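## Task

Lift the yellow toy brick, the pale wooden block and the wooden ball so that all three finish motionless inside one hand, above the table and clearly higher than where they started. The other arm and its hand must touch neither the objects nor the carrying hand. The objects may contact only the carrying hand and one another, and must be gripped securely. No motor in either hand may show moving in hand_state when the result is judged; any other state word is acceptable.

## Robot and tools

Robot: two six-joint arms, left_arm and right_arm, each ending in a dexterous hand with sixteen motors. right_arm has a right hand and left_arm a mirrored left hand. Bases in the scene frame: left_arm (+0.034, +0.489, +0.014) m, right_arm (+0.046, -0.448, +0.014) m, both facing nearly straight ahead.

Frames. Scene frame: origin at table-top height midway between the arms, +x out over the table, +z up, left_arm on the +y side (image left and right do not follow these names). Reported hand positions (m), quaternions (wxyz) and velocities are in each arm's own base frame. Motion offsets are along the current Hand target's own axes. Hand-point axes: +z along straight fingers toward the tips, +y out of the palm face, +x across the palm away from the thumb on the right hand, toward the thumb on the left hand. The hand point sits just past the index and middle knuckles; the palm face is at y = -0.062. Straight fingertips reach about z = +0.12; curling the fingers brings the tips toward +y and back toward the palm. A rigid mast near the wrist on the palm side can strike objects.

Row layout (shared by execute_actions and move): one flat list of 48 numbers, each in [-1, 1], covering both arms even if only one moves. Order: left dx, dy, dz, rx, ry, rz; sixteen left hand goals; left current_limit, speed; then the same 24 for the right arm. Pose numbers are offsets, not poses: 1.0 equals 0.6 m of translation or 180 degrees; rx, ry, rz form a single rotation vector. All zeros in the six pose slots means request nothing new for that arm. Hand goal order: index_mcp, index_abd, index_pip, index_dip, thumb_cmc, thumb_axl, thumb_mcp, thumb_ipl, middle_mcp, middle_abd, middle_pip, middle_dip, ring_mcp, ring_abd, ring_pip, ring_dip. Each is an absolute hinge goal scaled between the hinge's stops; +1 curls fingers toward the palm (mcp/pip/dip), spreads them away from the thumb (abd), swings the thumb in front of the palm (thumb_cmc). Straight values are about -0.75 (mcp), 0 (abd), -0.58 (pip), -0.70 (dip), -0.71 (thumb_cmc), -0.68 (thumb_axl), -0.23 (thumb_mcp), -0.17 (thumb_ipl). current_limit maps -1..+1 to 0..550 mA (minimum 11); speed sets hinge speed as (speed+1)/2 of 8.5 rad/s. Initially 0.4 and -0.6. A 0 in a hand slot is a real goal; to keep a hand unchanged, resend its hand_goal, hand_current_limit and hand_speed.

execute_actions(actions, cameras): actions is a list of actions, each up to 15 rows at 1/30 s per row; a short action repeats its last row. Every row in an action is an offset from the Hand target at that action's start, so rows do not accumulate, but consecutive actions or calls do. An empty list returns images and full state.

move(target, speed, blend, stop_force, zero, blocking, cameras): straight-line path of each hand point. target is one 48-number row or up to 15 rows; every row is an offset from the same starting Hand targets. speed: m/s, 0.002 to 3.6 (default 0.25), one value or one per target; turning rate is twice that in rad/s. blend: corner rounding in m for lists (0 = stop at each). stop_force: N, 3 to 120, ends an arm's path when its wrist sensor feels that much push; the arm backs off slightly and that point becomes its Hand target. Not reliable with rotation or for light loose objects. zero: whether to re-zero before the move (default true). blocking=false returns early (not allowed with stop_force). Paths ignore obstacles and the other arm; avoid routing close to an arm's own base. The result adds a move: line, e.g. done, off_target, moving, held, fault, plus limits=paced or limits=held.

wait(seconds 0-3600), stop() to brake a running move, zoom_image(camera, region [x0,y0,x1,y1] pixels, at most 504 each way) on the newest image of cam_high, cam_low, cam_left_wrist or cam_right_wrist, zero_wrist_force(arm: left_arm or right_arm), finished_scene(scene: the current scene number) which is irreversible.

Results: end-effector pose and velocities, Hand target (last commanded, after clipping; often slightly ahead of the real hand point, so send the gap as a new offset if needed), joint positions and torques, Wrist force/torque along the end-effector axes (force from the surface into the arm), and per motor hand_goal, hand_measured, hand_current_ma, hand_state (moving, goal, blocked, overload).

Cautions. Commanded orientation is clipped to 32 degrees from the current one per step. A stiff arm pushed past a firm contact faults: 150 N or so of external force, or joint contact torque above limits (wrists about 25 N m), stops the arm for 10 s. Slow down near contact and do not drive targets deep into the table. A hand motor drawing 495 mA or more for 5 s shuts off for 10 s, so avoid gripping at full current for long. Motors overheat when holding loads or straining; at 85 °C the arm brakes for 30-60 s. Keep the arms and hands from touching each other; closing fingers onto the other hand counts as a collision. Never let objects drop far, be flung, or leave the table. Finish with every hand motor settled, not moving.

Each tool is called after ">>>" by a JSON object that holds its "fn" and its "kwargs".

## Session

>>> {"fn": "execute_actions", "kwargs": {"actions": [], "cameras": ["cam_high","cam_low"]}}

>>> {"fn": "zoom_image", "kwargs": {"camera": "cam_high", "region": [320, 90, 620, 350]}}

Scene clock: 0.00 s.
left_arm: end_effector_position=(+0.4063, +0.0850, +0.2300) hand_goal=(-0.754, +0.000, -0.576, -0.696, -0.714, -0.678, -0.226, -0.168, -0.754, +0.000, -0.576, -0.696, -0.754, +0.000, -0.576, -0.696) hand_measured=(-0.754, +0.000, -0.576, -0.696, -0.714, -0.678, -0.226, -0.168, -0.754, +0.000, -0.576, -0.696, -0.754, +0.000, -0.576, -0.696) hand_current_ma=(+0, +0, +0, +0, +0, +0, +0, +0, +0, +0, +0, +0, +0, +0, +0, +0) hand_state=(goal, goal, goal, goal, goal, goal, goal, goal, goal, goal, goal, goal, goal, goal, goal, goal) hand_current_limit=0.40 hand_speed=-0.60 end_effector_quat_wxyz=(+0.000, +0.000, +1.000, +0.000) | right_arm: end_effector_position=(+0.4063, -0.0850, +0.2300) hand_goal=(-0.754, +0.000, -0.576, -0.696, -0.714, -0.678, -0.226, -0.168, -0.754, +0.000, -0.576, -0.696, -0.754, +0.000, -0.576, -0.696) hand_measured=(-0.754, +0.000, -0.576, -0.696, -0.714, -0.678, -0.226, -0.168, -0.754, +0.000, -0.576, -0.696, -0.754, +0.000, -0.576, -0.696) hand_current_ma=(+0, +0, +0, +0, +0, +0, +0, +0, +0, +0, +0, +0, +0, +0, +0, +0) hand_state=(goal, goal, goal, goal, goal, goal, goal, goal, goal, goal, goal, goal, goal, goal, goal, goal) hand_current_limit=0.40 hand_speed=-0.60 end_effector_quat_wxyz=(+0.000, +1.000, +0.000, +0.000)
Joint positions: left_arm=[3.458 -1.419 -2.042 -1.252 1.571 -1.255] | right_arm=[-0.316 -1.723 2.042 -1.89 -1.571 1.255]
Joint velocities: within noise
Joint torques (N m): no reading
Wrist force (N): no reading
Wrist torque (N m): no reading
Wrist force, peak (N): no reading
Hand target: left_arm +0.4063, +0.0850, +0.2300; +0.000, +0.000, +1.000, +0.000 | right_arm +0.4063, -0.0850, +0.2300; +0.000, +1.000, +0.000, +0.000
Images, in order (width x height): cam_high 896x504, cam_low 896x504.

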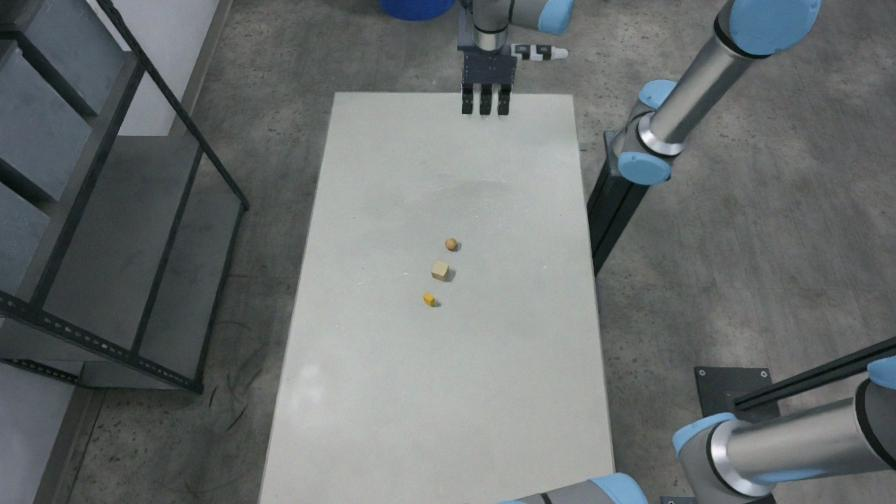

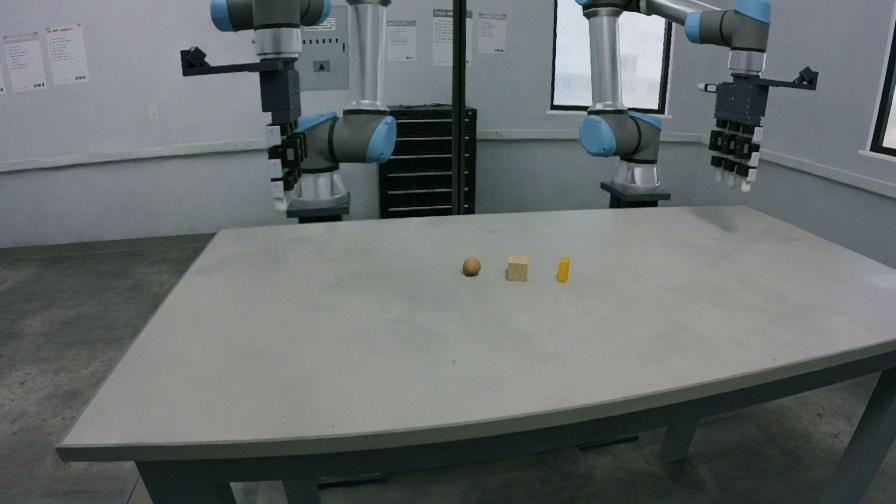

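Scaled by 1.680.

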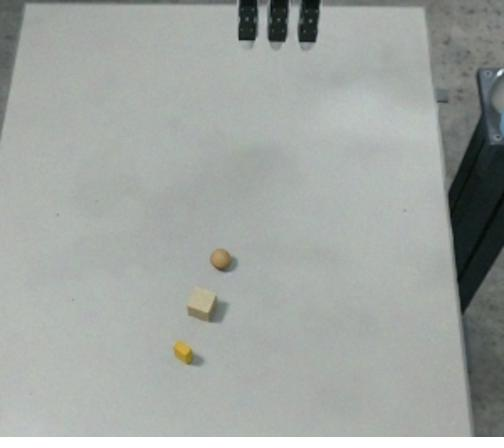

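Scene 1 done. Zoom on the new objects.

>>> {"fn": "zoom_image", "kwargs": {"camera": "cam_high", "region": [410, 225, 480, 315]}}

>>> {"fn": "zoom_image", "kwargs": {"camera": "cam_low", "region": [450, 235, 590, 305]}}

Scaled by 5.600.

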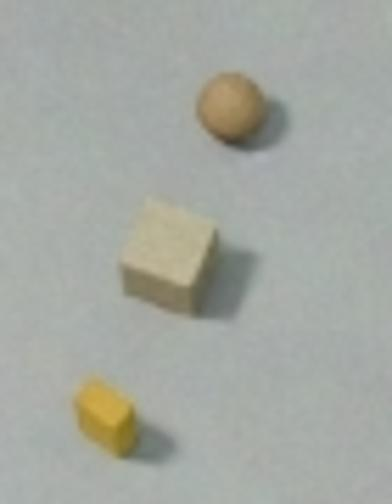

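Scaled by 3.600.

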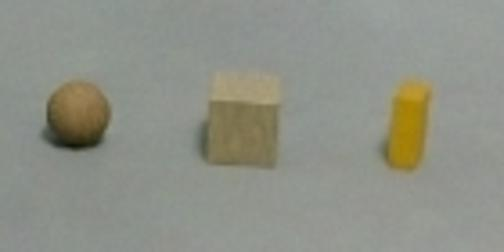

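>>> {"fn": "move", "kwargs": {"target": [[0,0,0,0,0,0,-0.754,0,-0.576,-0.696,-0.714,-0.678,-0.226,-0.168,-0.754,0,-0.576,-0.696,-0.754,0,-0.576,-0.696,0.4,-0.6,0.139,-0.8438,0.0,0.4655,0.0921,0.1013,0.274,-0.3,-0.286,-0.552,-0.714,-0.678,-0.226,-0.168,0.274,-0.2,-0.286,-0.552,0.274,0.2,-0.286,-0.552,0.4,-0.6],[0,0,0,0,0,0,-0.754,0,-0.576,-0.696,-0.714,-0.678,-0.226,-0.168,-0.754,0,-0.576,-0.696,-0.754,0,-0.576,-0.696,0.4,-0.6,0.139,-0.8438,0.167,0.4655,0.0921,0.1013,0.274,-0.3,-0.286,-0.552,-0.714,-0.678,-0.226,-0.168,0.274,-0.2,-0.286,-0.552,0.274,0.2,-0.286,-0.552,0.4,-0.6]], "speed": [0.4,0.15], "cameras": ["cam_high","cam_low"]}}

>>> {"fn": "zoom_image", "kwargs": {"camera": "cam_low", "region": [450, 180, 590, 300]}}

>>> {"fn": "zoom_image", "kwargs": {"camera": "cam_high", "region": [400, 210, 500, 310]}}

Scene clock: 8.13 s.
left_arm: end_effector_position=(+0.4063, +0.0850, +0.2300) hand_goal=(-0.754, +0.000, -0.576, -0.696, -0.714, -0.678, -0.226, -0.168, -0.754, +0.000, -0.576, -0.696, -0.754, +0.000, -0.576, -0.696) hand_measured=(-0.754, +0.000, -0.576, -0.696, -0.714, -0.678, -0.224, -0.168, -0.754, +0.000, -0.576, -0.696, -0.754, +0.000, -0.576, -0.696) hand_current_ma=(+0, +0, +0, +0, +0, +0, +1, +0, +0, +0, +0, +0, +0, +0, +0, +0) hand_state=(goal, goal, goal, goal, goal, goal, goal, goal, goal, goal, goal, goal, goal, goal, goal, goal) hand_current_limit=0.40 hand_speed=-0.60 end_effector_quat_wxyz=(+0.000, +0.000, +1.000, +0.000) | right_arm: end_effector_position=(+0.4897, +0.4212, +0.1299) hand_goal=(+0.274, -0.300, -0.286, -0.552, -0.714, -0.678, -0.226, -0.168, +0.274, -0.200, -0.286, -0.552, +0.274, +0.200, -0.286, -0.552) hand_measured=(+0.274, -0.296, -0.288, -0.556, -0.708, -0.678, -0.224, -0.168, +0.274, -0.196, -0.288, -0.556, +0.274, +0.196, -0.290, -0.556) hand_current_ma=(+0, +1, -1, -1, +3, +0, +1, +0, +0, +1, -1, -1, +0, -1, -1, -1) hand_state=(goal, goal, goal, goal, goal, goal, goal, goal, goal, goal, goal, goal, goal, goal, goal, goal) hand_current_limit=0.40 hand_speed=-0.60 end_effector_quat_wxyz=(-0.662, +0.723, -0.144, +0.131)
Joint positions: left_arm=[3.458 -1.419 -2.042 -1.252 1.571 -1.255] | right_arm=[0.169 -0.882 2.008 -4.103 -0.568 3.004]
Joint torques (N m): left_arm=[-0.81 15.73 22.79 2.7 0.16 0.24] | right_arm=[-1.76 -28.8 -21.99 -2.78 1.91 2.12]
Wrist force (N): left_arm=[0.1 0.1 0.0] | right_arm=[1.0 0.5 0.0]
Wrist torque (N m): left_arm=[0.01 0.00 0.01] | right_arm=[-0.02 -0.01 0.23]
Wrist force, peak (N): left_arm=[0.4 0.2 -0.2] | right_arm=[1.3 1.3 0.0]
Hand target: left_arm +0.4063, +0.0850, +0.2300; +0.000, +0.000, +1.000, +0.000 | right_arm +0.4897, +0.4213, +0.1298; -0.662, +0.723, -0.144, +0.131
Off the commanded pose: left_arm 0.000 m, 0 deg | right_arm 0.000 m, 0 deg.
move: done

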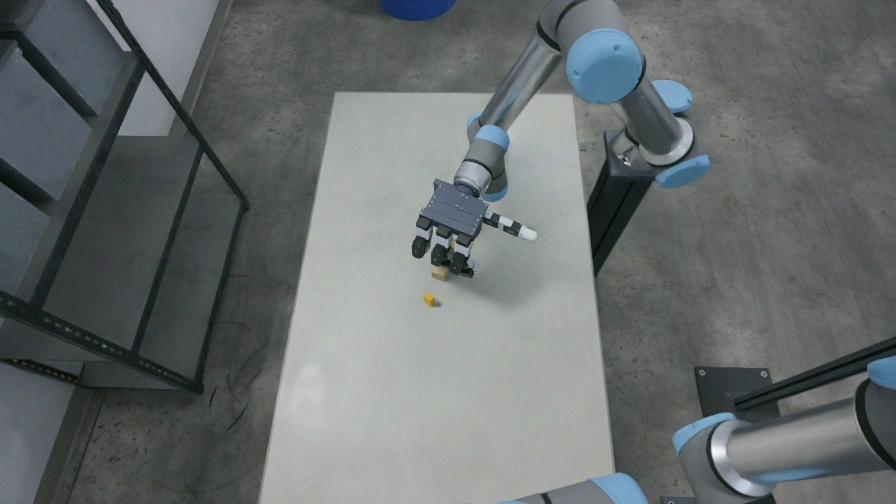

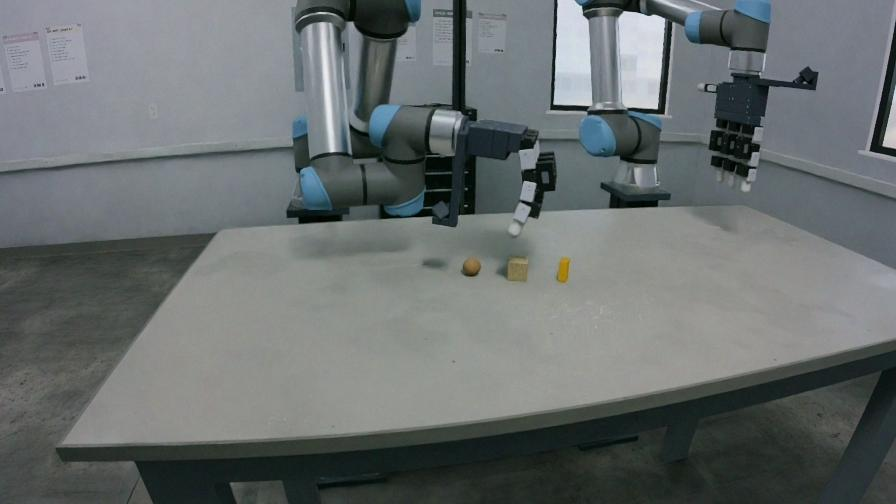

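Scaled by 3.600.

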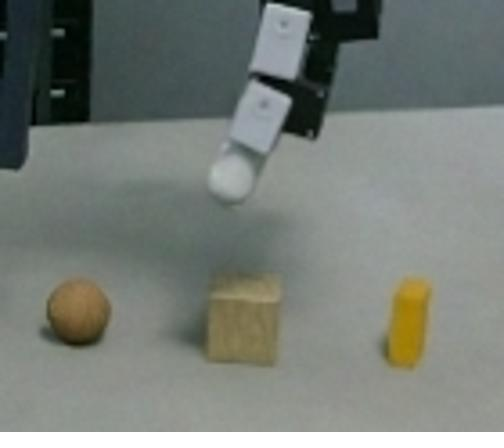

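Scaled by 5.040.

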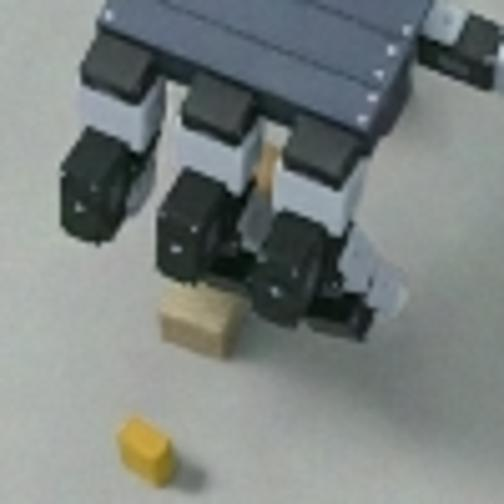

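>>> {"fn": "move", "kwargs": {"target": [0,0,0,0,0,0,-0.754,0,-0.576,-0.696,-0.714,-0.678,-0.226,-0.168,-0.754,0,-0.576,-0.696,-0.754,0,-0.576,-0.696,0.4,-0.6,0.0983,0.0833,0.0036,0,0,0,0.274,-0.2,-0.286,-0.552,-0.714,-0.678,-0.226,-0.168,0.274,0.2,-0.286,-0.552,0.274,0.35,-0.286,-0.552,0.4,-0.6], "speed": 0.15, "cameras": ["cam_high","cam_low","cam_right_wrist"]}}

>>> {"fn": "zoom_image", "kwargs": {"camera": "cam_low", "region": [450, 180, 590, 300]}}

>>> {"fn": "zoom_image", "kwargs": {"camera": "cam_high", "region": [390, 210, 490, 310]}}

Scene clock: 11.53 s.
left_arm: end_effector_position=(+0.4063, +0.0850, +0.2300) hand_goal=(-0.754, +0.000, -0.576, -0.696, -0.714, -0.678, -0.226, -0.168, -0.754, +0.000, -0.576, -0.696, -0.754, +0.000, -0.576, -0.696) hand_measured=(-0.754, +0.000, -0.576, -0.696, -0.714, -0.678, -0.224, -0.168, -0.754, +0.000, -0.576, -0.696, -0.754, +0.000, -0.576, -0.696) hand_current_ma=(+0, +0, +0, +0, +0, +0, +1, +0, +0, +0, +0, +0, +0, +0, +0, +0) hand_state=(goal, goal, goal, goal, goal, goal, goal, goal, goal, goal, goal, goal, goal, goal, goal, goal) hand_current_limit=0.40 hand_speed=-0.60 end_effector_quat_wxyz=(+0.000, +0.000, +1.000, +0.000) | right_arm: end_effector_position=(+0.5432, +0.3967, +0.0798) hand_goal=(+0.274, -0.200, -0.286, -0.552, -0.714, -0.678, -0.226, -0.168, +0.274, +0.200, -0.286, -0.552, +0.274, +0.350, -0.286, -0.552) hand_measured=(+0.274, -0.202, -0.288, -0.556, -0.708, -0.678, -0.224, -0.168, +0.274, +0.196, -0.288, -0.556, +0.274, +0.344, -0.290, -0.556) hand_current_ma=(+0, +0, -1, -1, +3, +0, +1, +0, +0, -1, -1, -1, +0, -2, -1, -1) hand_state=(goal, goal, goal, goal, goal, goal, goal, goal, goal, goal, goal, goal, goal, goal, goal, goal) hand_current_limit=0.40 hand_speed=-0.60 end_effector_quat_wxyz=(-0.662, +0.723, -0.144, +0.131)
Joint positions: left_arm=[3.458 -1.419 -2.042 -1.252 1.571 -1.255] | right_arm=[0.103 -0.726 1.877 -4.108 -0.502 2.981]
Joint torques (N m): left_arm=[-1.38 15.9 22.87 2.77 0.07 0.15] | right_arm=[-8.13 -32.78 -21.58 0.78 2.77 -2.54]
Wrist force (N): left_arm=[0.3 0.1 -0.2] | right_arm=[1.1 0.5 -0.1]
Wrist torque (N m): left_arm=[0.02 -0.04 0.03] | right_arm=[-0.01 -0.01 0.37]
Wrist force, peak (N): left_arm=[0.1 0.0 -0.5] | right_arm=[1.6 1.2 0.2]
Hand target: left_arm +0.4063, +0.0850, +0.2300; +0.000, +0.000, +1.000, +0.000 | right_arm +0.5433, +0.3967, +0.0797; -0.662, +0.723, -0.144, +0.131
Off the commanded pose: left_arm 0.000 m, 0 deg | right_arm 0.000 m, 0 deg.
move: done

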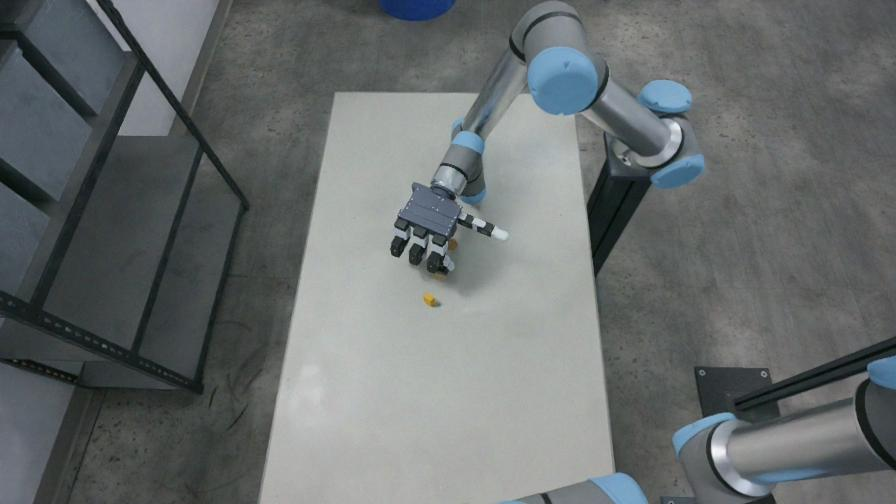

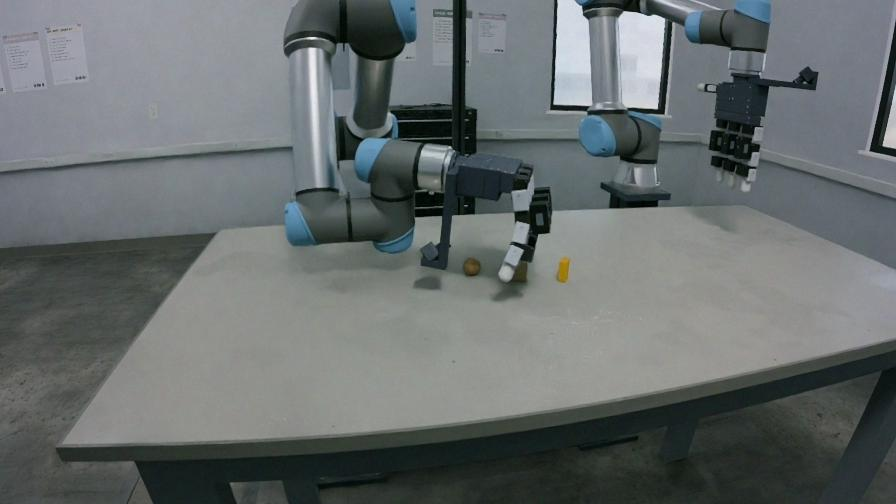

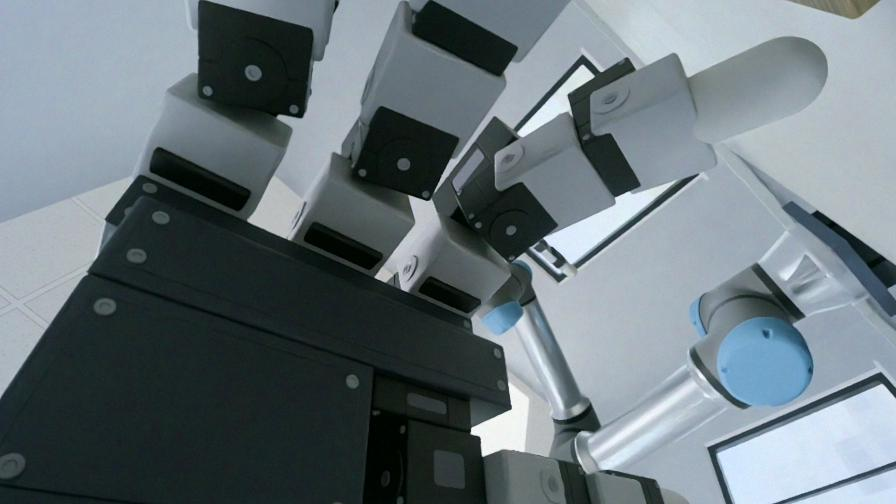

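Scaled by 3.600.

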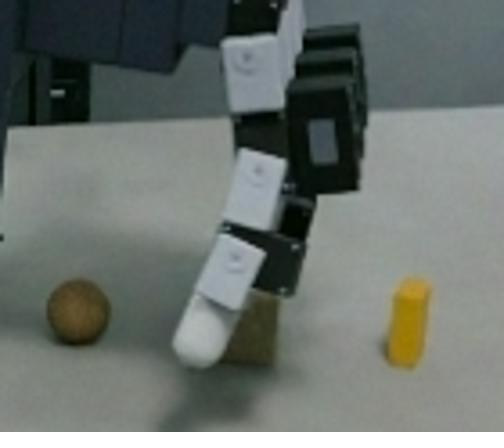

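Scaled by 5.040.

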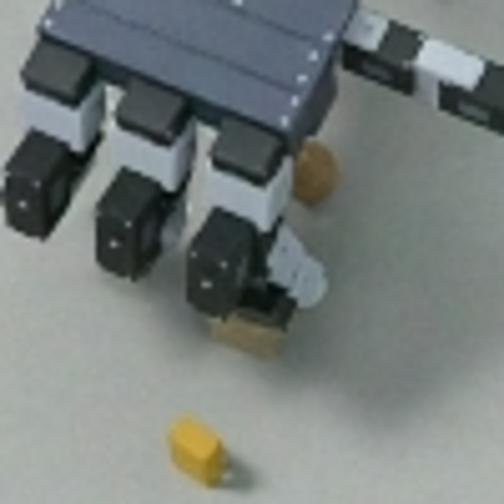

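>>> {"fn": "move", "kwargs": {"target": [[0,0,0,0,0,0,-0.754,0,-0.576,-0.696,-0.714,-0.678,-0.226,-0.168,-0.754,0,-0.576,-0.696,-0.754,0,-0.576,-0.696,0.4,-0.6,-0.0217,0,0.005,0,0,0,0.274,-0.2,-0.286,-0.552,-0.714,-0.678,-0.226,-0.168,0.274,0.2,-0.286,-0.552,0.274,0.35,-0.286,-0.552,0.4,-0.6],[0,0,0,0,0,0,-0.754,0,-0.576,-0.696,-0.714,-0.678,-0.226,-0.168,-0.754,0,-0.576,-0.696,-0.754,0,-0.576,-0.696,0.4,-0.6,-0.0217,0.049,0.0093,0,0,0,0.274,-0.2,-0.286,-0.552,-0.714,-0.678,-0.226,-0.168,0.274,0.2,-0.286,-0.552,0.274,0.35,-0.286,-0.552,0.4,-0.6]], "speed": 0.05, "stop_force": 5, "cameras": ["cam_high","cam_low","cam_right_wrist"]}}

>>> {"fn": "zoom_image", "kwargs": {"camera": "cam_low", "region": [450, 200, 570, 300]}}

>>> {"fn": "zoom_image", "kwargs": {"camera": "cam_high", "region": [390, 210, 490, 310]}}

Scene clock: 14.67 s.
left_arm: end_effector_position=(+0.4063, +0.0850, +0.2300) hand_goal=(-0.754, +0.000, -0.576, -0.696, -0.714, -0.678, -0.226, -0.168, -0.754, +0.000, -0.576, -0.696, -0.754, +0.000, -0.576, -0.696) hand_measured=(-0.754, +0.000, -0.576, -0.696, -0.714, -0.678, -0.224, -0.168, -0.754, +0.000, -0.576, -0.696, -0.754, +0.000, -0.576, -0.696) hand_current_ma=(+0, +0, +0, +0, +0, +0, +1, +0, +0, +0, +0, +0, +0, +0, +0, +0) hand_state=(goal, goal, goal, goal, goal, goal, goal, goal, goal, goal, goal, goal, goal, goal, goal, goal) hand_current_limit=0.40 hand_speed=-0.60 end_effector_quat_wxyz=(+0.000, +0.000, +1.000, +0.000) | right_arm: end_effector_position=(+0.5323, +0.4044, +0.0500) hand_goal=(+0.274, -0.200, -0.286, -0.552, -0.714, -0.678, -0.226, -0.168, +0.274, +0.200, -0.286, -0.552, +0.274, +0.350, -0.286, -0.552) hand_measured=(+0.274, -0.202, -0.288, -0.556, -0.708, -0.678, -0.224, -0.168, +0.274, +0.196, -0.288, -0.556, +0.274, +0.344, -0.290, -0.556) hand_current_ma=(+0, +0, -1, -1, +3, +0, +1, +0, +0, -1, -1, -1, +0, -2, -1, -1) hand_state=(goal, goal, goal, goal, goal, goal, goal, goal, goal, goal, goal, goal, goal, goal, goal, goal) hand_current_limit=0.40 hand_speed=-0.60 end_effector_quat_wxyz=(-0.662, +0.723, -0.144, +0.131)
Joint positions: left_arm=[3.458 -1.419 -2.042 -1.252 1.571 -1.255] | right_arm=[0.121 -0.664 1.88 -4.18 -0.52 2.988]
Joint torques (N m): left_arm=[-0.43 16.02 22.93 2.96 0.06 0.05] | right_arm=[8.66 -33.25 -20.26 -2.9 -2.09 2.19]
Wrist force (N): left_arm=[0.0 0.3 -0.2] | right_arm=[1.1 0.7 0.0]
Wrist torque (N m): left_arm=[0.05 0.00 -0.01] | right_arm=[0.02 -0.01 0.25]
Wrist force, peak (N): left_arm=[0.4 0.0 -0.2] | right_arm=[2.0 0.7 0.0]
Hand target: left_arm +0.4063, +0.0850, +0.2300; +0.000, +0.000, +1.000, +0.000 | right_arm +0.5323, +0.4044, +0.0500; -0.662, +0.723, -0.144, +0.131
Off the commanded pose: left_arm 0.000 m, 0 deg | right_arm 0.000 m, 0 deg.
move: done

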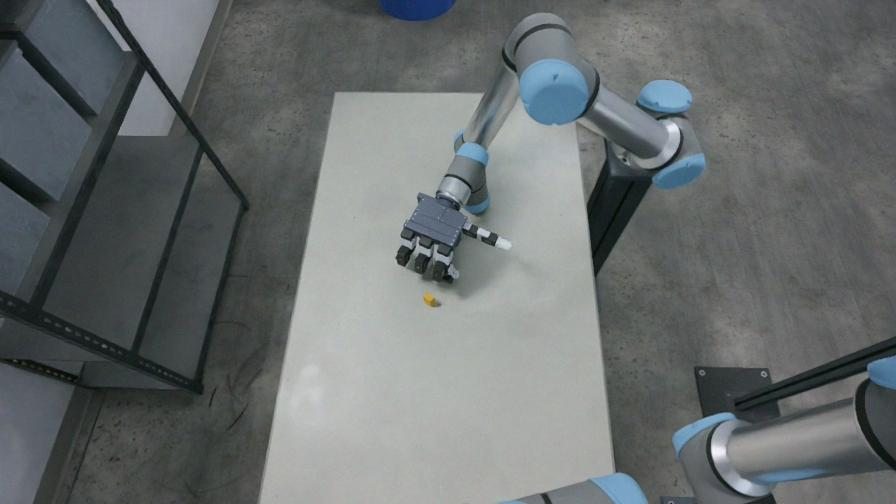

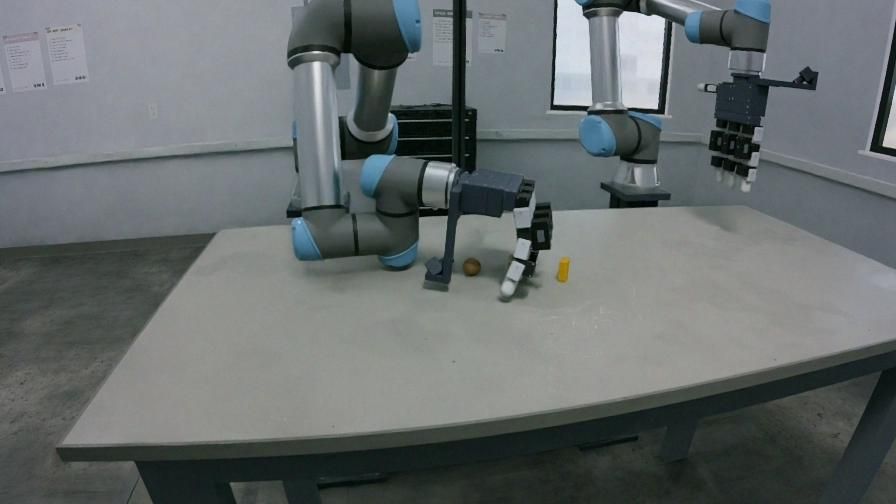

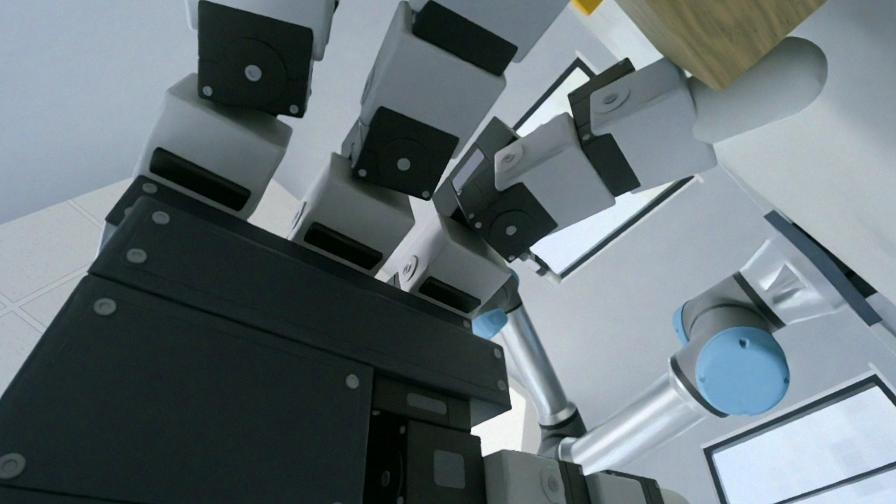

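Scaled by 4.200.

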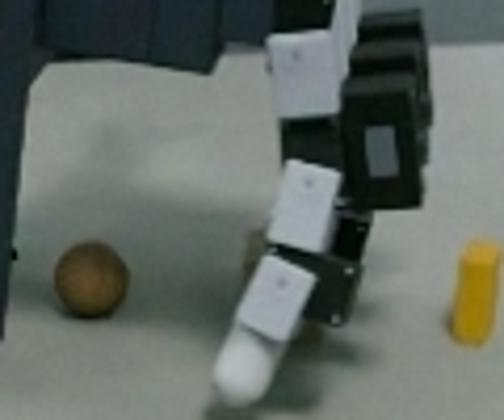

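Scaled by 5.040.

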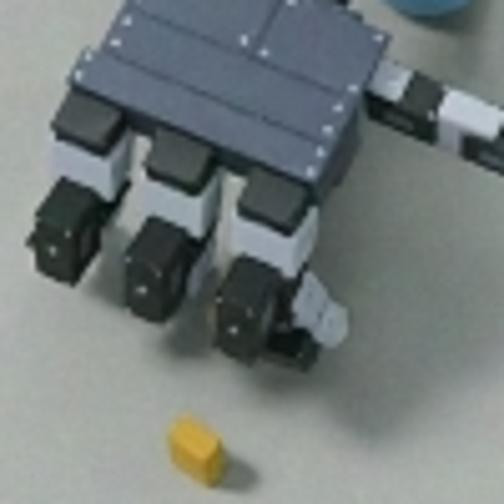

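>>> {"fn": "move", "kwargs": {"target": [0,0,0,0,0,0,-0.754,0,-0.576,-0.696,-0.714,-0.678,-0.226,-0.168,-0.754,0,-0.576,-0.696,-0.754,0,-0.576,-0.696,0.4,-0.6,0,0,0,0,0,0,0.274,0.07,-0.286,-0.552,-0.714,-0.678,-0.226,-0.168,0.274,-0.07,-0.286,-0.552,0.274,0.35,-0.286,-0.552,0.4,-0.92], "cameras": ["cam_high","cam_right_wrist"]}}

Scene clock: 17.87 s.
left_arm: end_effector_position=(+0.4063, +0.0850, +0.2300) hand_goal=(-0.754, +0.000, -0.576, -0.696, -0.714, -0.678, -0.226, -0.168, -0.754, +0.000, -0.576, -0.696, -0.754, +0.000, -0.576, -0.696) hand_measured=(-0.754, +0.000, -0.576, -0.696, -0.714, -0.678, -0.224, -0.168, -0.754, +0.000, -0.576, -0.696, -0.754, +0.000, -0.576, -0.696) hand_current_ma=(+0, +0, +0, +0, +0, +0, +1, +0, +0, +0, +0, +0, +0, +0, +0, +0) hand_state=(goal, goal, goal, goal, goal, goal, goal, goal, goal, goal, goal, goal, goal, goal, goal, goal) hand_current_limit=0.40 hand_speed=-0.60 end_effector_quat_wxyz=(+0.000, +0.000, +1.000, +0.000) | right_arm: end_effector_position=(+0.5323, +0.4044, +0.0500) hand_goal=(+0.274, +0.070, -0.286, -0.552, -0.714, -0.678, -0.226, -0.168, +0.274, -0.070, -0.286, -0.552, +0.274, +0.350, -0.286, -0.552) hand_measured=(+0.274, -0.120, -0.288, -0.556, -0.708, -0.678, -0.224, -0.168, +0.276, +0.134, -0.288, -0.556, +0.274, +0.344, -0.290, -0.556) hand_current_ma=(+0, -385, -1, -1, +3, +0, +1, +0, +0, +385, -1, -1, +0, -2, -1, -1) hand_state=(goal, blocked, goal, goal, goal, goal, goal, goal, goal, blocked, goal, goal, goal, goal, goal, goal) hand_current_limit=0.40 hand_speed=-0.92 end_effector_quat_wxyz=(-0.662, +0.723, -0.144, +0.131)
Joint positions: left_arm=[3.458 -1.419 -2.042 -1.252 1.571 -1.255] | right_arm=[0.121 -0.664 1.88 -4.18 -0.52 2.988]
Joint torques (N m): left_arm=[-1.11 15.93 23.47 3.07 0.11 0.18] | right_arm=[8.35 -33.13 -20.11 -2.76 -1.85 2.14]
Wrist force (N): left_arm=[0.0 -0.1 -0.2] | right_arm=[1.2 0.8 0.3]
Wrist torque (N m): left_arm=[0.00 0.00 0.01] | right_arm=[-0.01 -0.04 0.25]
Wrist force, peak (N): left_arm=[0.6 0.0 -0.2] | right_arm=[1.5 0.7 -0.1]
Hand target: left_arm +0.4063, +0.0850, +0.2300; +0.000, +0.000, +1.000, +0.000 | right_arm +0.5323, +0.4044, +0.0500; -0.662, +0.723, -0.144, +0.131
Off the commanded pose: left_arm 0.000 m, 0 deg | right_arm 0.000 m, 0 deg.
move: done

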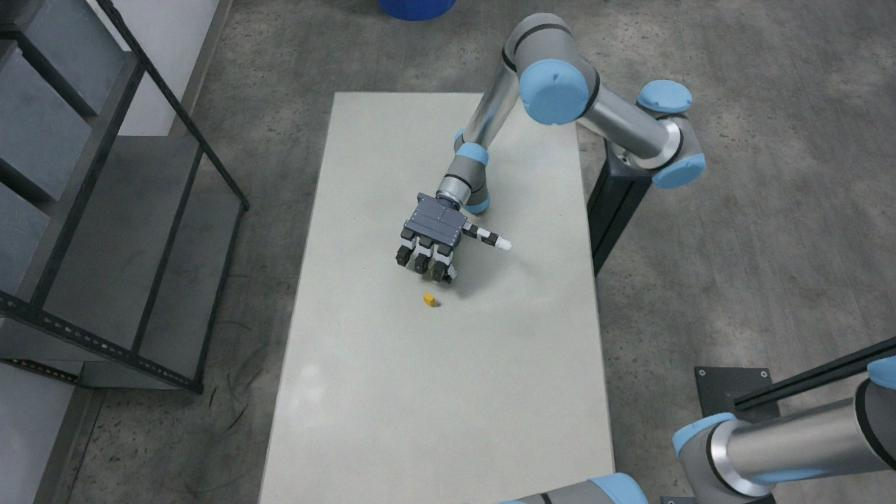

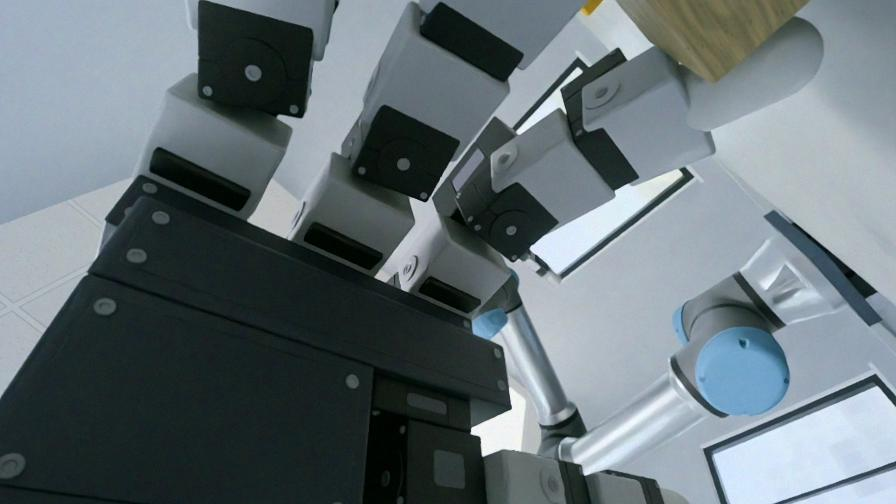

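>>> {"fn": "zoom_image", "kwargs": {"camera": "cam_high", "region": [390, 220, 490, 320]}}

>>> {"fn": "zoom_image", "kwargs": {"camera": "cam_right_wrist", "region": [540, 0, 896, 200]}}

>>> {"fn": "wait", "kwargs": {"seconds": 0, "cameras": ["cam_low"]}}

>>> {"fn": "zoom_image", "kwargs": {"camera": "cam_low", "region": [440, 200, 600, 300]}}

Scaled by 5.040.

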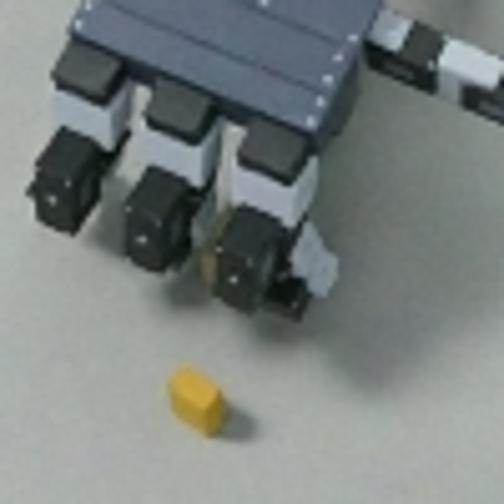

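Scaled by 1.416.

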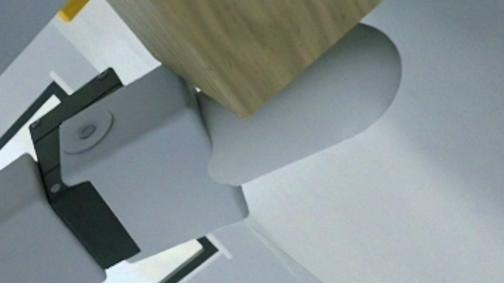

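Scene clock: 18.50 s.
left_arm: end_effector_position=(+0.4063, +0.0850, +0.2300) hand_goal=(-0.754, +0.000, -0.576, -0.696, -0.714, -0.678, -0.226, -0.168, -0.754, +0.000, -0.576, -0.696, -0.754, +0.000, -0.576, -0.696) hand_measured=(-0.754, +0.000, -0.576, -0.696, -0.714, -0.678, -0.224, -0.168, -0.754, +0.000, -0.576, -0.696, -0.754, +0.000, -0.576, -0.696) hand_current_ma=(+0, +0, +0, +0, +0, +0, +1, +0, +0, +0, +0, +0, +0, +0, +0, +0) hand_state=(goal, goal, goal, goal, goal, goal, goal, goal, goal, goal, goal, goal, goal, goal, goal, goal) hand_current_limit=0.40 hand_speed=-0.60 end_effector_quat_wxyz=(+0.000, +0.000, +1.000, +0.000) | right_arm: end_effector_position=(+0.5323, +0.4044, +0.0500) hand_goal=(+0.274, +0.070, -0.286, -0.552, -0.714, -0.678, -0.226, -0.168, +0.274, -0.070, -0.286, -0.552, +0.274, +0.350, -0.286, -0.552) hand_measured=(+0.274, -0.120, -0.288, -0.556, -0.708, -0.678, -0.224, -0.168, +0.276, +0.134, -0.288, -0.556, +0.274, +0.344, -0.290, -0.556) hand_current_ma=(+0, -385, -1, -1, +3, +0, +1, +0, +0, +385, -1, -1, +0, -2, -1, -1) hand_state=(goal, blocked, goal, goal, goal, goal, goal, goal, goal, blocked, goal, goal, goal, goal, goal, goal) hand_current_limit=0.40 hand_speed=-0.92 end_effector_quat_wxyz=(-0.662, +0.723, -0.144, +0.131)
Joint positions: left_arm=[3.458 -1.419 -2.042 -1.252 1.571 -1.255] | right_arm=[0.121 -0.664 1.88 -4.18 -0.52 2.988]
Joint torques (N m): left_arm=[-1.56 16.19 22.77 3.03 0.09 0.29] | right_arm=[7.97 -33.17 -20.78 -2.8 -1.87 2.31]
Wrist force (N): left_arm=[0.1 0.0 -0.2] | right_arm=[0.8 0.6 -0.1]
Wrist torque (N m): left_arm=[0.02 -0.01 0.00] | right_arm=[-0.01 0.02 0.21]
Wrist force, peak (N): left_arm=[0.3 -0.1 -0.2] | right_arm=[1.2 0.8 0.0]
Hand target: left_arm +0.4063, +0.0850, +0.2300; +0.000, +0.000, +1.000, +0.000 | right_arm +0.5323, +0.4044, +0.0500; -0.662, +0.723, -0.144, +0.131
Off the commanded pose: left_arm 0.000 m, 0 deg | right_arm 0.000 m, 0 deg.

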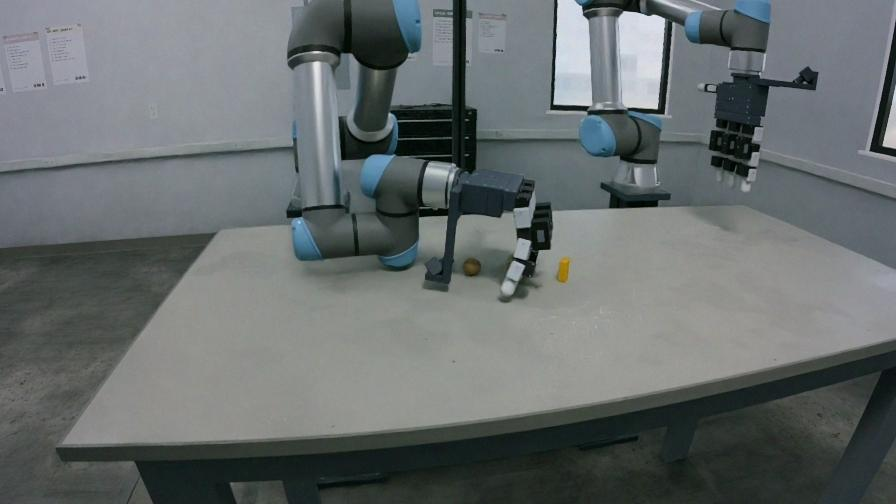

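Scaled by 3.150.

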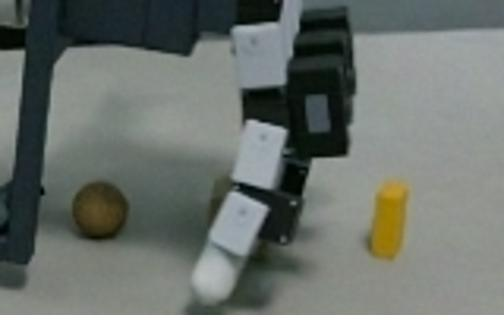

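>>> {"fn": "wait", "kwargs": {"seconds": 0, "cameras": ["cam_right_wrist"]}}

>>> {"fn": "zoom_image", "kwargs": {"camera": "cam_right_wrist", "region": [570, 0, 830, 130]}}

Scene clock: 20.17 s.
left_arm: end_effector_position=(+0.4063, +0.0850, +0.2300) hand_goal=(-0.754, +0.000, -0.576, -0.696, -0.714, -0.678, -0.226, -0.168, -0.754, +0.000, -0.576, -0.696, -0.754, +0.000, -0.576, -0.696) hand_measured=(-0.754, +0.000, -0.576, -0.696, -0.714, -0.678, -0.224, -0.168, -0.754, +0.000, -0.576, -0.696, -0.754, +0.000, -0.576, -0.696) hand_current_ma=(+0, +0, +0, +0, +0, +0, +1, +0, +0, +0, +0, +0, +0, +0, +0, +0) hand_state=(goal, goal, goal, goal, goal, goal, goal, goal, goal, goal, goal, goal, goal, goal, goal, goal) hand_current_limit=0.40 hand_speed=-0.60 end_effector_quat_wxyz=(+0.000, +0.000, +1.000, +0.000) | right_arm: end_effector_position=(+0.5323, +0.4044, +0.0500) hand_goal=(+0.274, +0.070, -0.286, -0.552, -0.714, -0.678, -0.226, -0.168, +0.274, -0.070, -0.286, -0.552, +0.274, +0.350, -0.286, -0.552) hand_measured=(+0.274, -0.120, -0.288, -0.556, -0.708, -0.678, -0.224, -0.168, +0.276, +0.134, -0.288, -0.556, +0.274, +0.344, -0.290, -0.556) hand_current_ma=(+0, -385, -1, -1, +3, +0, +1, +0, +0, +385, -1, -1, +0, -2, -1, -1) hand_state=(goal, blocked, goal, goal, goal, goal, goal, goal, goal, blocked, goal, goal, goal, goal, goal, goal) hand_current_limit=0.40 hand_speed=-0.92 end_effector_quat_wxyz=(-0.662, +0.723, -0.144, +0.131)
Joint positions: left_arm=[3.458 -1.419 -2.042 -1.252 1.571 -1.255] | right_arm=[0.121 -0.664 1.88 -4.18 -0.52 2.988]
Joint torques (N m): left_arm=[-1.23 16.06 23.14 3.12 0.07 0.25] | right_arm=[7.41 -33.31 -21.01 -2.72 -1.76 2.28]
Wrist force (N): left_arm=[0.1 0.0 0.0] | right_arm=[0.8 0.9 0.1]
Wrist torque (N m): left_arm=[0.00 0.00 0.01] | right_arm=[0.01 0.03 0.22]
Wrist force, peak (N): left_arm=[0.1 0.0 -0.4] | right_arm=[1.2 1.0 0.3]
Hand target: left_arm +0.4063, +0.0850, +0.2300; +0.000, +0.000, +1.000, +0.000 | right_arm +0.5323, +0.4044, +0.0500; -0.662, +0.723, -0.144, +0.131
Off the commanded pose: left_arm 0.000 m, 0 deg | right_arm 0.000 m, 0 deg.

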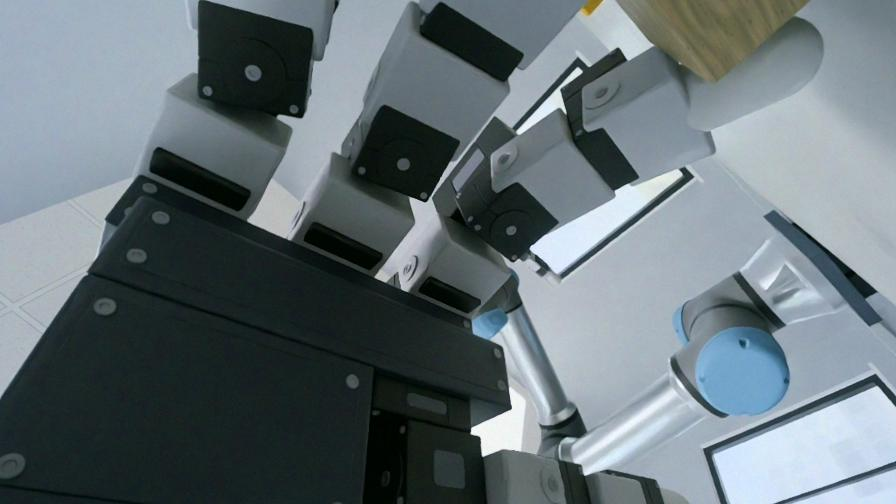

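Scaled by 1.938.

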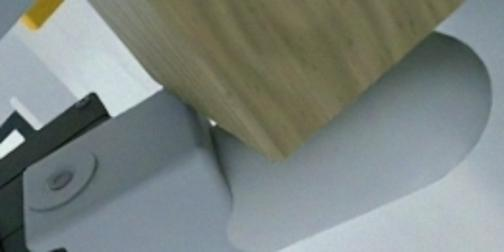

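>>> {"fn": "move", "kwargs": {"target": [0,0,0,0,0,0,-0.754,0,-0.576,-0.696,-0.714,-0.678,-0.226,-0.168,-0.754,0,-0.576,-0.696,-0.754,0,-0.576,-0.696,0.4,-0.6,0,-0.05,-0.0044,0,0,0,0.274,0.07,-0.286,-0.552,-0.714,-0.678,-0.226,-0.168,0.274,-0.07,-0.286,-0.552,0.274,0.35,-0.286,-0.552,0.4,-0.92], "speed": 0.04, "cameras": ["cam_high","cam_low","cam_right_wrist"]}}

>>> {"fn": "zoom_image", "kwargs": {"camera": "cam_low", "region": [440, 200, 600, 300]}}

>>> {"fn": "zoom_image", "kwargs": {"camera": "cam_high", "region": [390, 220, 490, 320]}}

Scene clock: 23.17 s.
left_arm: end_effector_position=(+0.4063, +0.0850, +0.2300) hand_goal=(-0.754, +0.000, -0.576, -0.696, -0.714, -0.678, -0.226, -0.168, -0.754, +0.000, -0.576, -0.696, -0.754, +0.000, -0.576, -0.696) hand_measured=(-0.754, +0.000, -0.576, -0.696, -0.714, -0.678, -0.224, -0.168, -0.754, +0.000, -0.576, -0.696, -0.754, +0.000, -0.576, -0.696) hand_current_ma=(+0, +0, +0, +0, +0, +0, +1, +0, +0, +0, +0, +0, +0, +0, +0, +0) hand_state=(goal, goal, goal, goal, goal, goal, goal, goal, goal, goal, goal, goal, goal, goal, goal, goal) hand_current_limit=0.40 hand_speed=-0.60 end_effector_quat_wxyz=(+0.000, +0.000, +1.000, +0.000) | right_arm: end_effector_position=(+0.5324, +0.4044, +0.0800) hand_goal=(+0.274, +0.070, -0.286, -0.552, -0.714, -0.678, -0.226, -0.168, +0.274, -0.070, -0.286, -0.552, +0.274, +0.350, -0.286, -0.552) hand_measured=(+0.274, -0.118, -0.288, -0.556, -0.708, -0.678, -0.224, -0.168, +0.276, +0.134, -0.288, -0.556, +0.274, +0.344, -0.290, -0.556) hand_current_ma=(+0, -385, -1, -1, +3, +0, +1, +0, +0, +385, -1, -1, +0, -2, -1, -1) hand_state=(goal, blocked, goal, goal, goal, goal, goal, goal, goal, blocked, goal, goal, goal, goal, goal, goal) hand_current_limit=0.40 hand_speed=-0.92 end_effector_quat_wxyz=(-0.662, +0.723, -0.144, +0.131)
Joint positions: left_arm=[3.458 -1.419 -2.042 -1.252 1.571 -1.255] | right_arm=[0.121 -0.733 1.897 -4.128 -0.52 2.988]
Joint torques (N m): left_arm=[-1.14 16.3 23.2 3.3 0.03 0.23] | right_arm=[2.66 -53.59 1.44 0.62 -0.21 -2.61]
Wrist force (N): left_arm=[0.2 0.0 -0.2] | right_arm=[1.1 0.6 0.1]
Wrist torque (N m): left_arm=[0.02 -0.02 0.01] | right_arm=[-0.03 -0.01 0.24]
Wrist force, peak (N): left_arm=[0.5 0.1 -0.2] | right_arm=[1.4 0.9 0.1]
Hand target: left_arm +0.4063, +0.0850, +0.2300; +0.000, +0.000, +1.000, +0.000 | right_arm +0.5324, +0.4044, +0.0801; -0.662, +0.723, -0.144, +0.131
Off the commanded pose: left_arm 0.000 m, 0 deg | right_arm 0.000 m, 0 deg.
move: done

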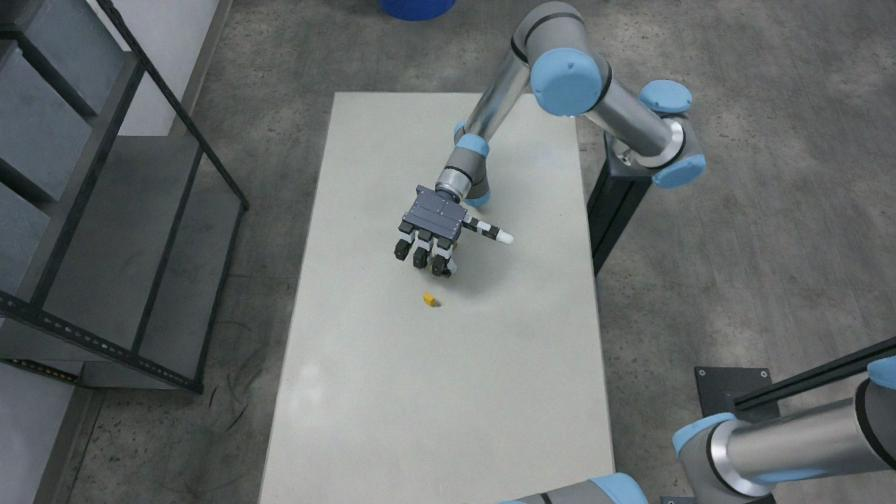

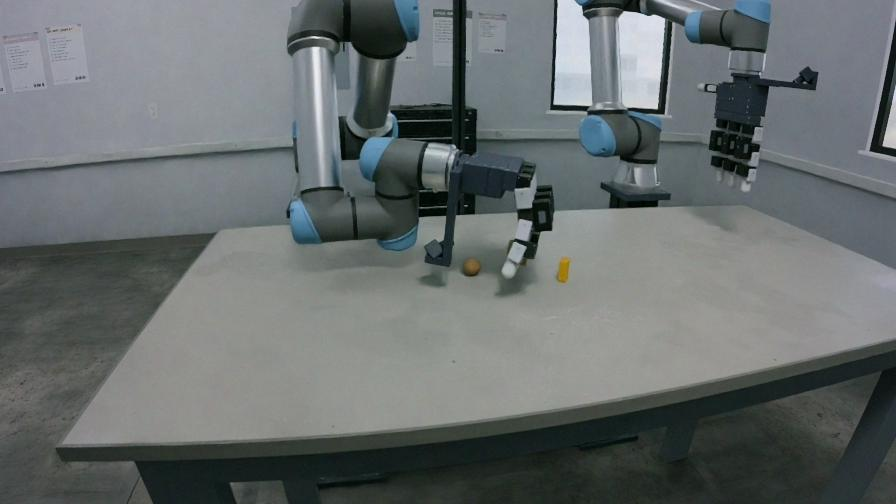

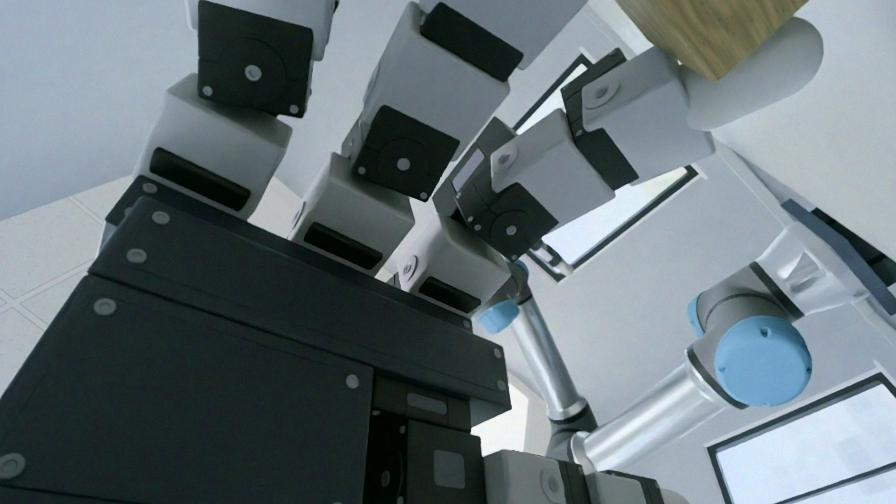

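Scaled by 3.150.

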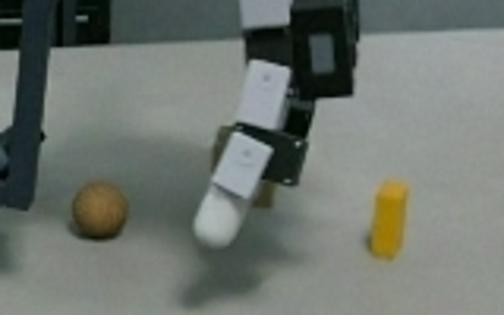

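Scaled by 5.040.

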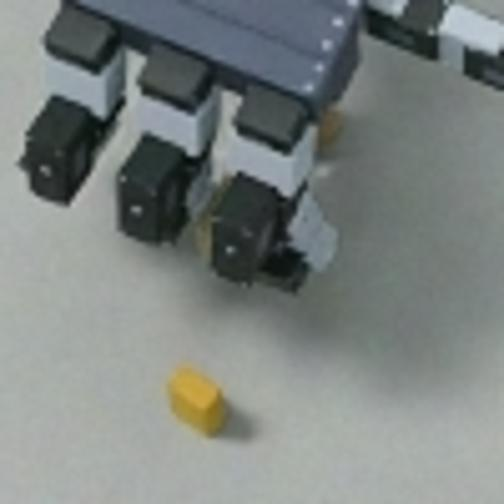

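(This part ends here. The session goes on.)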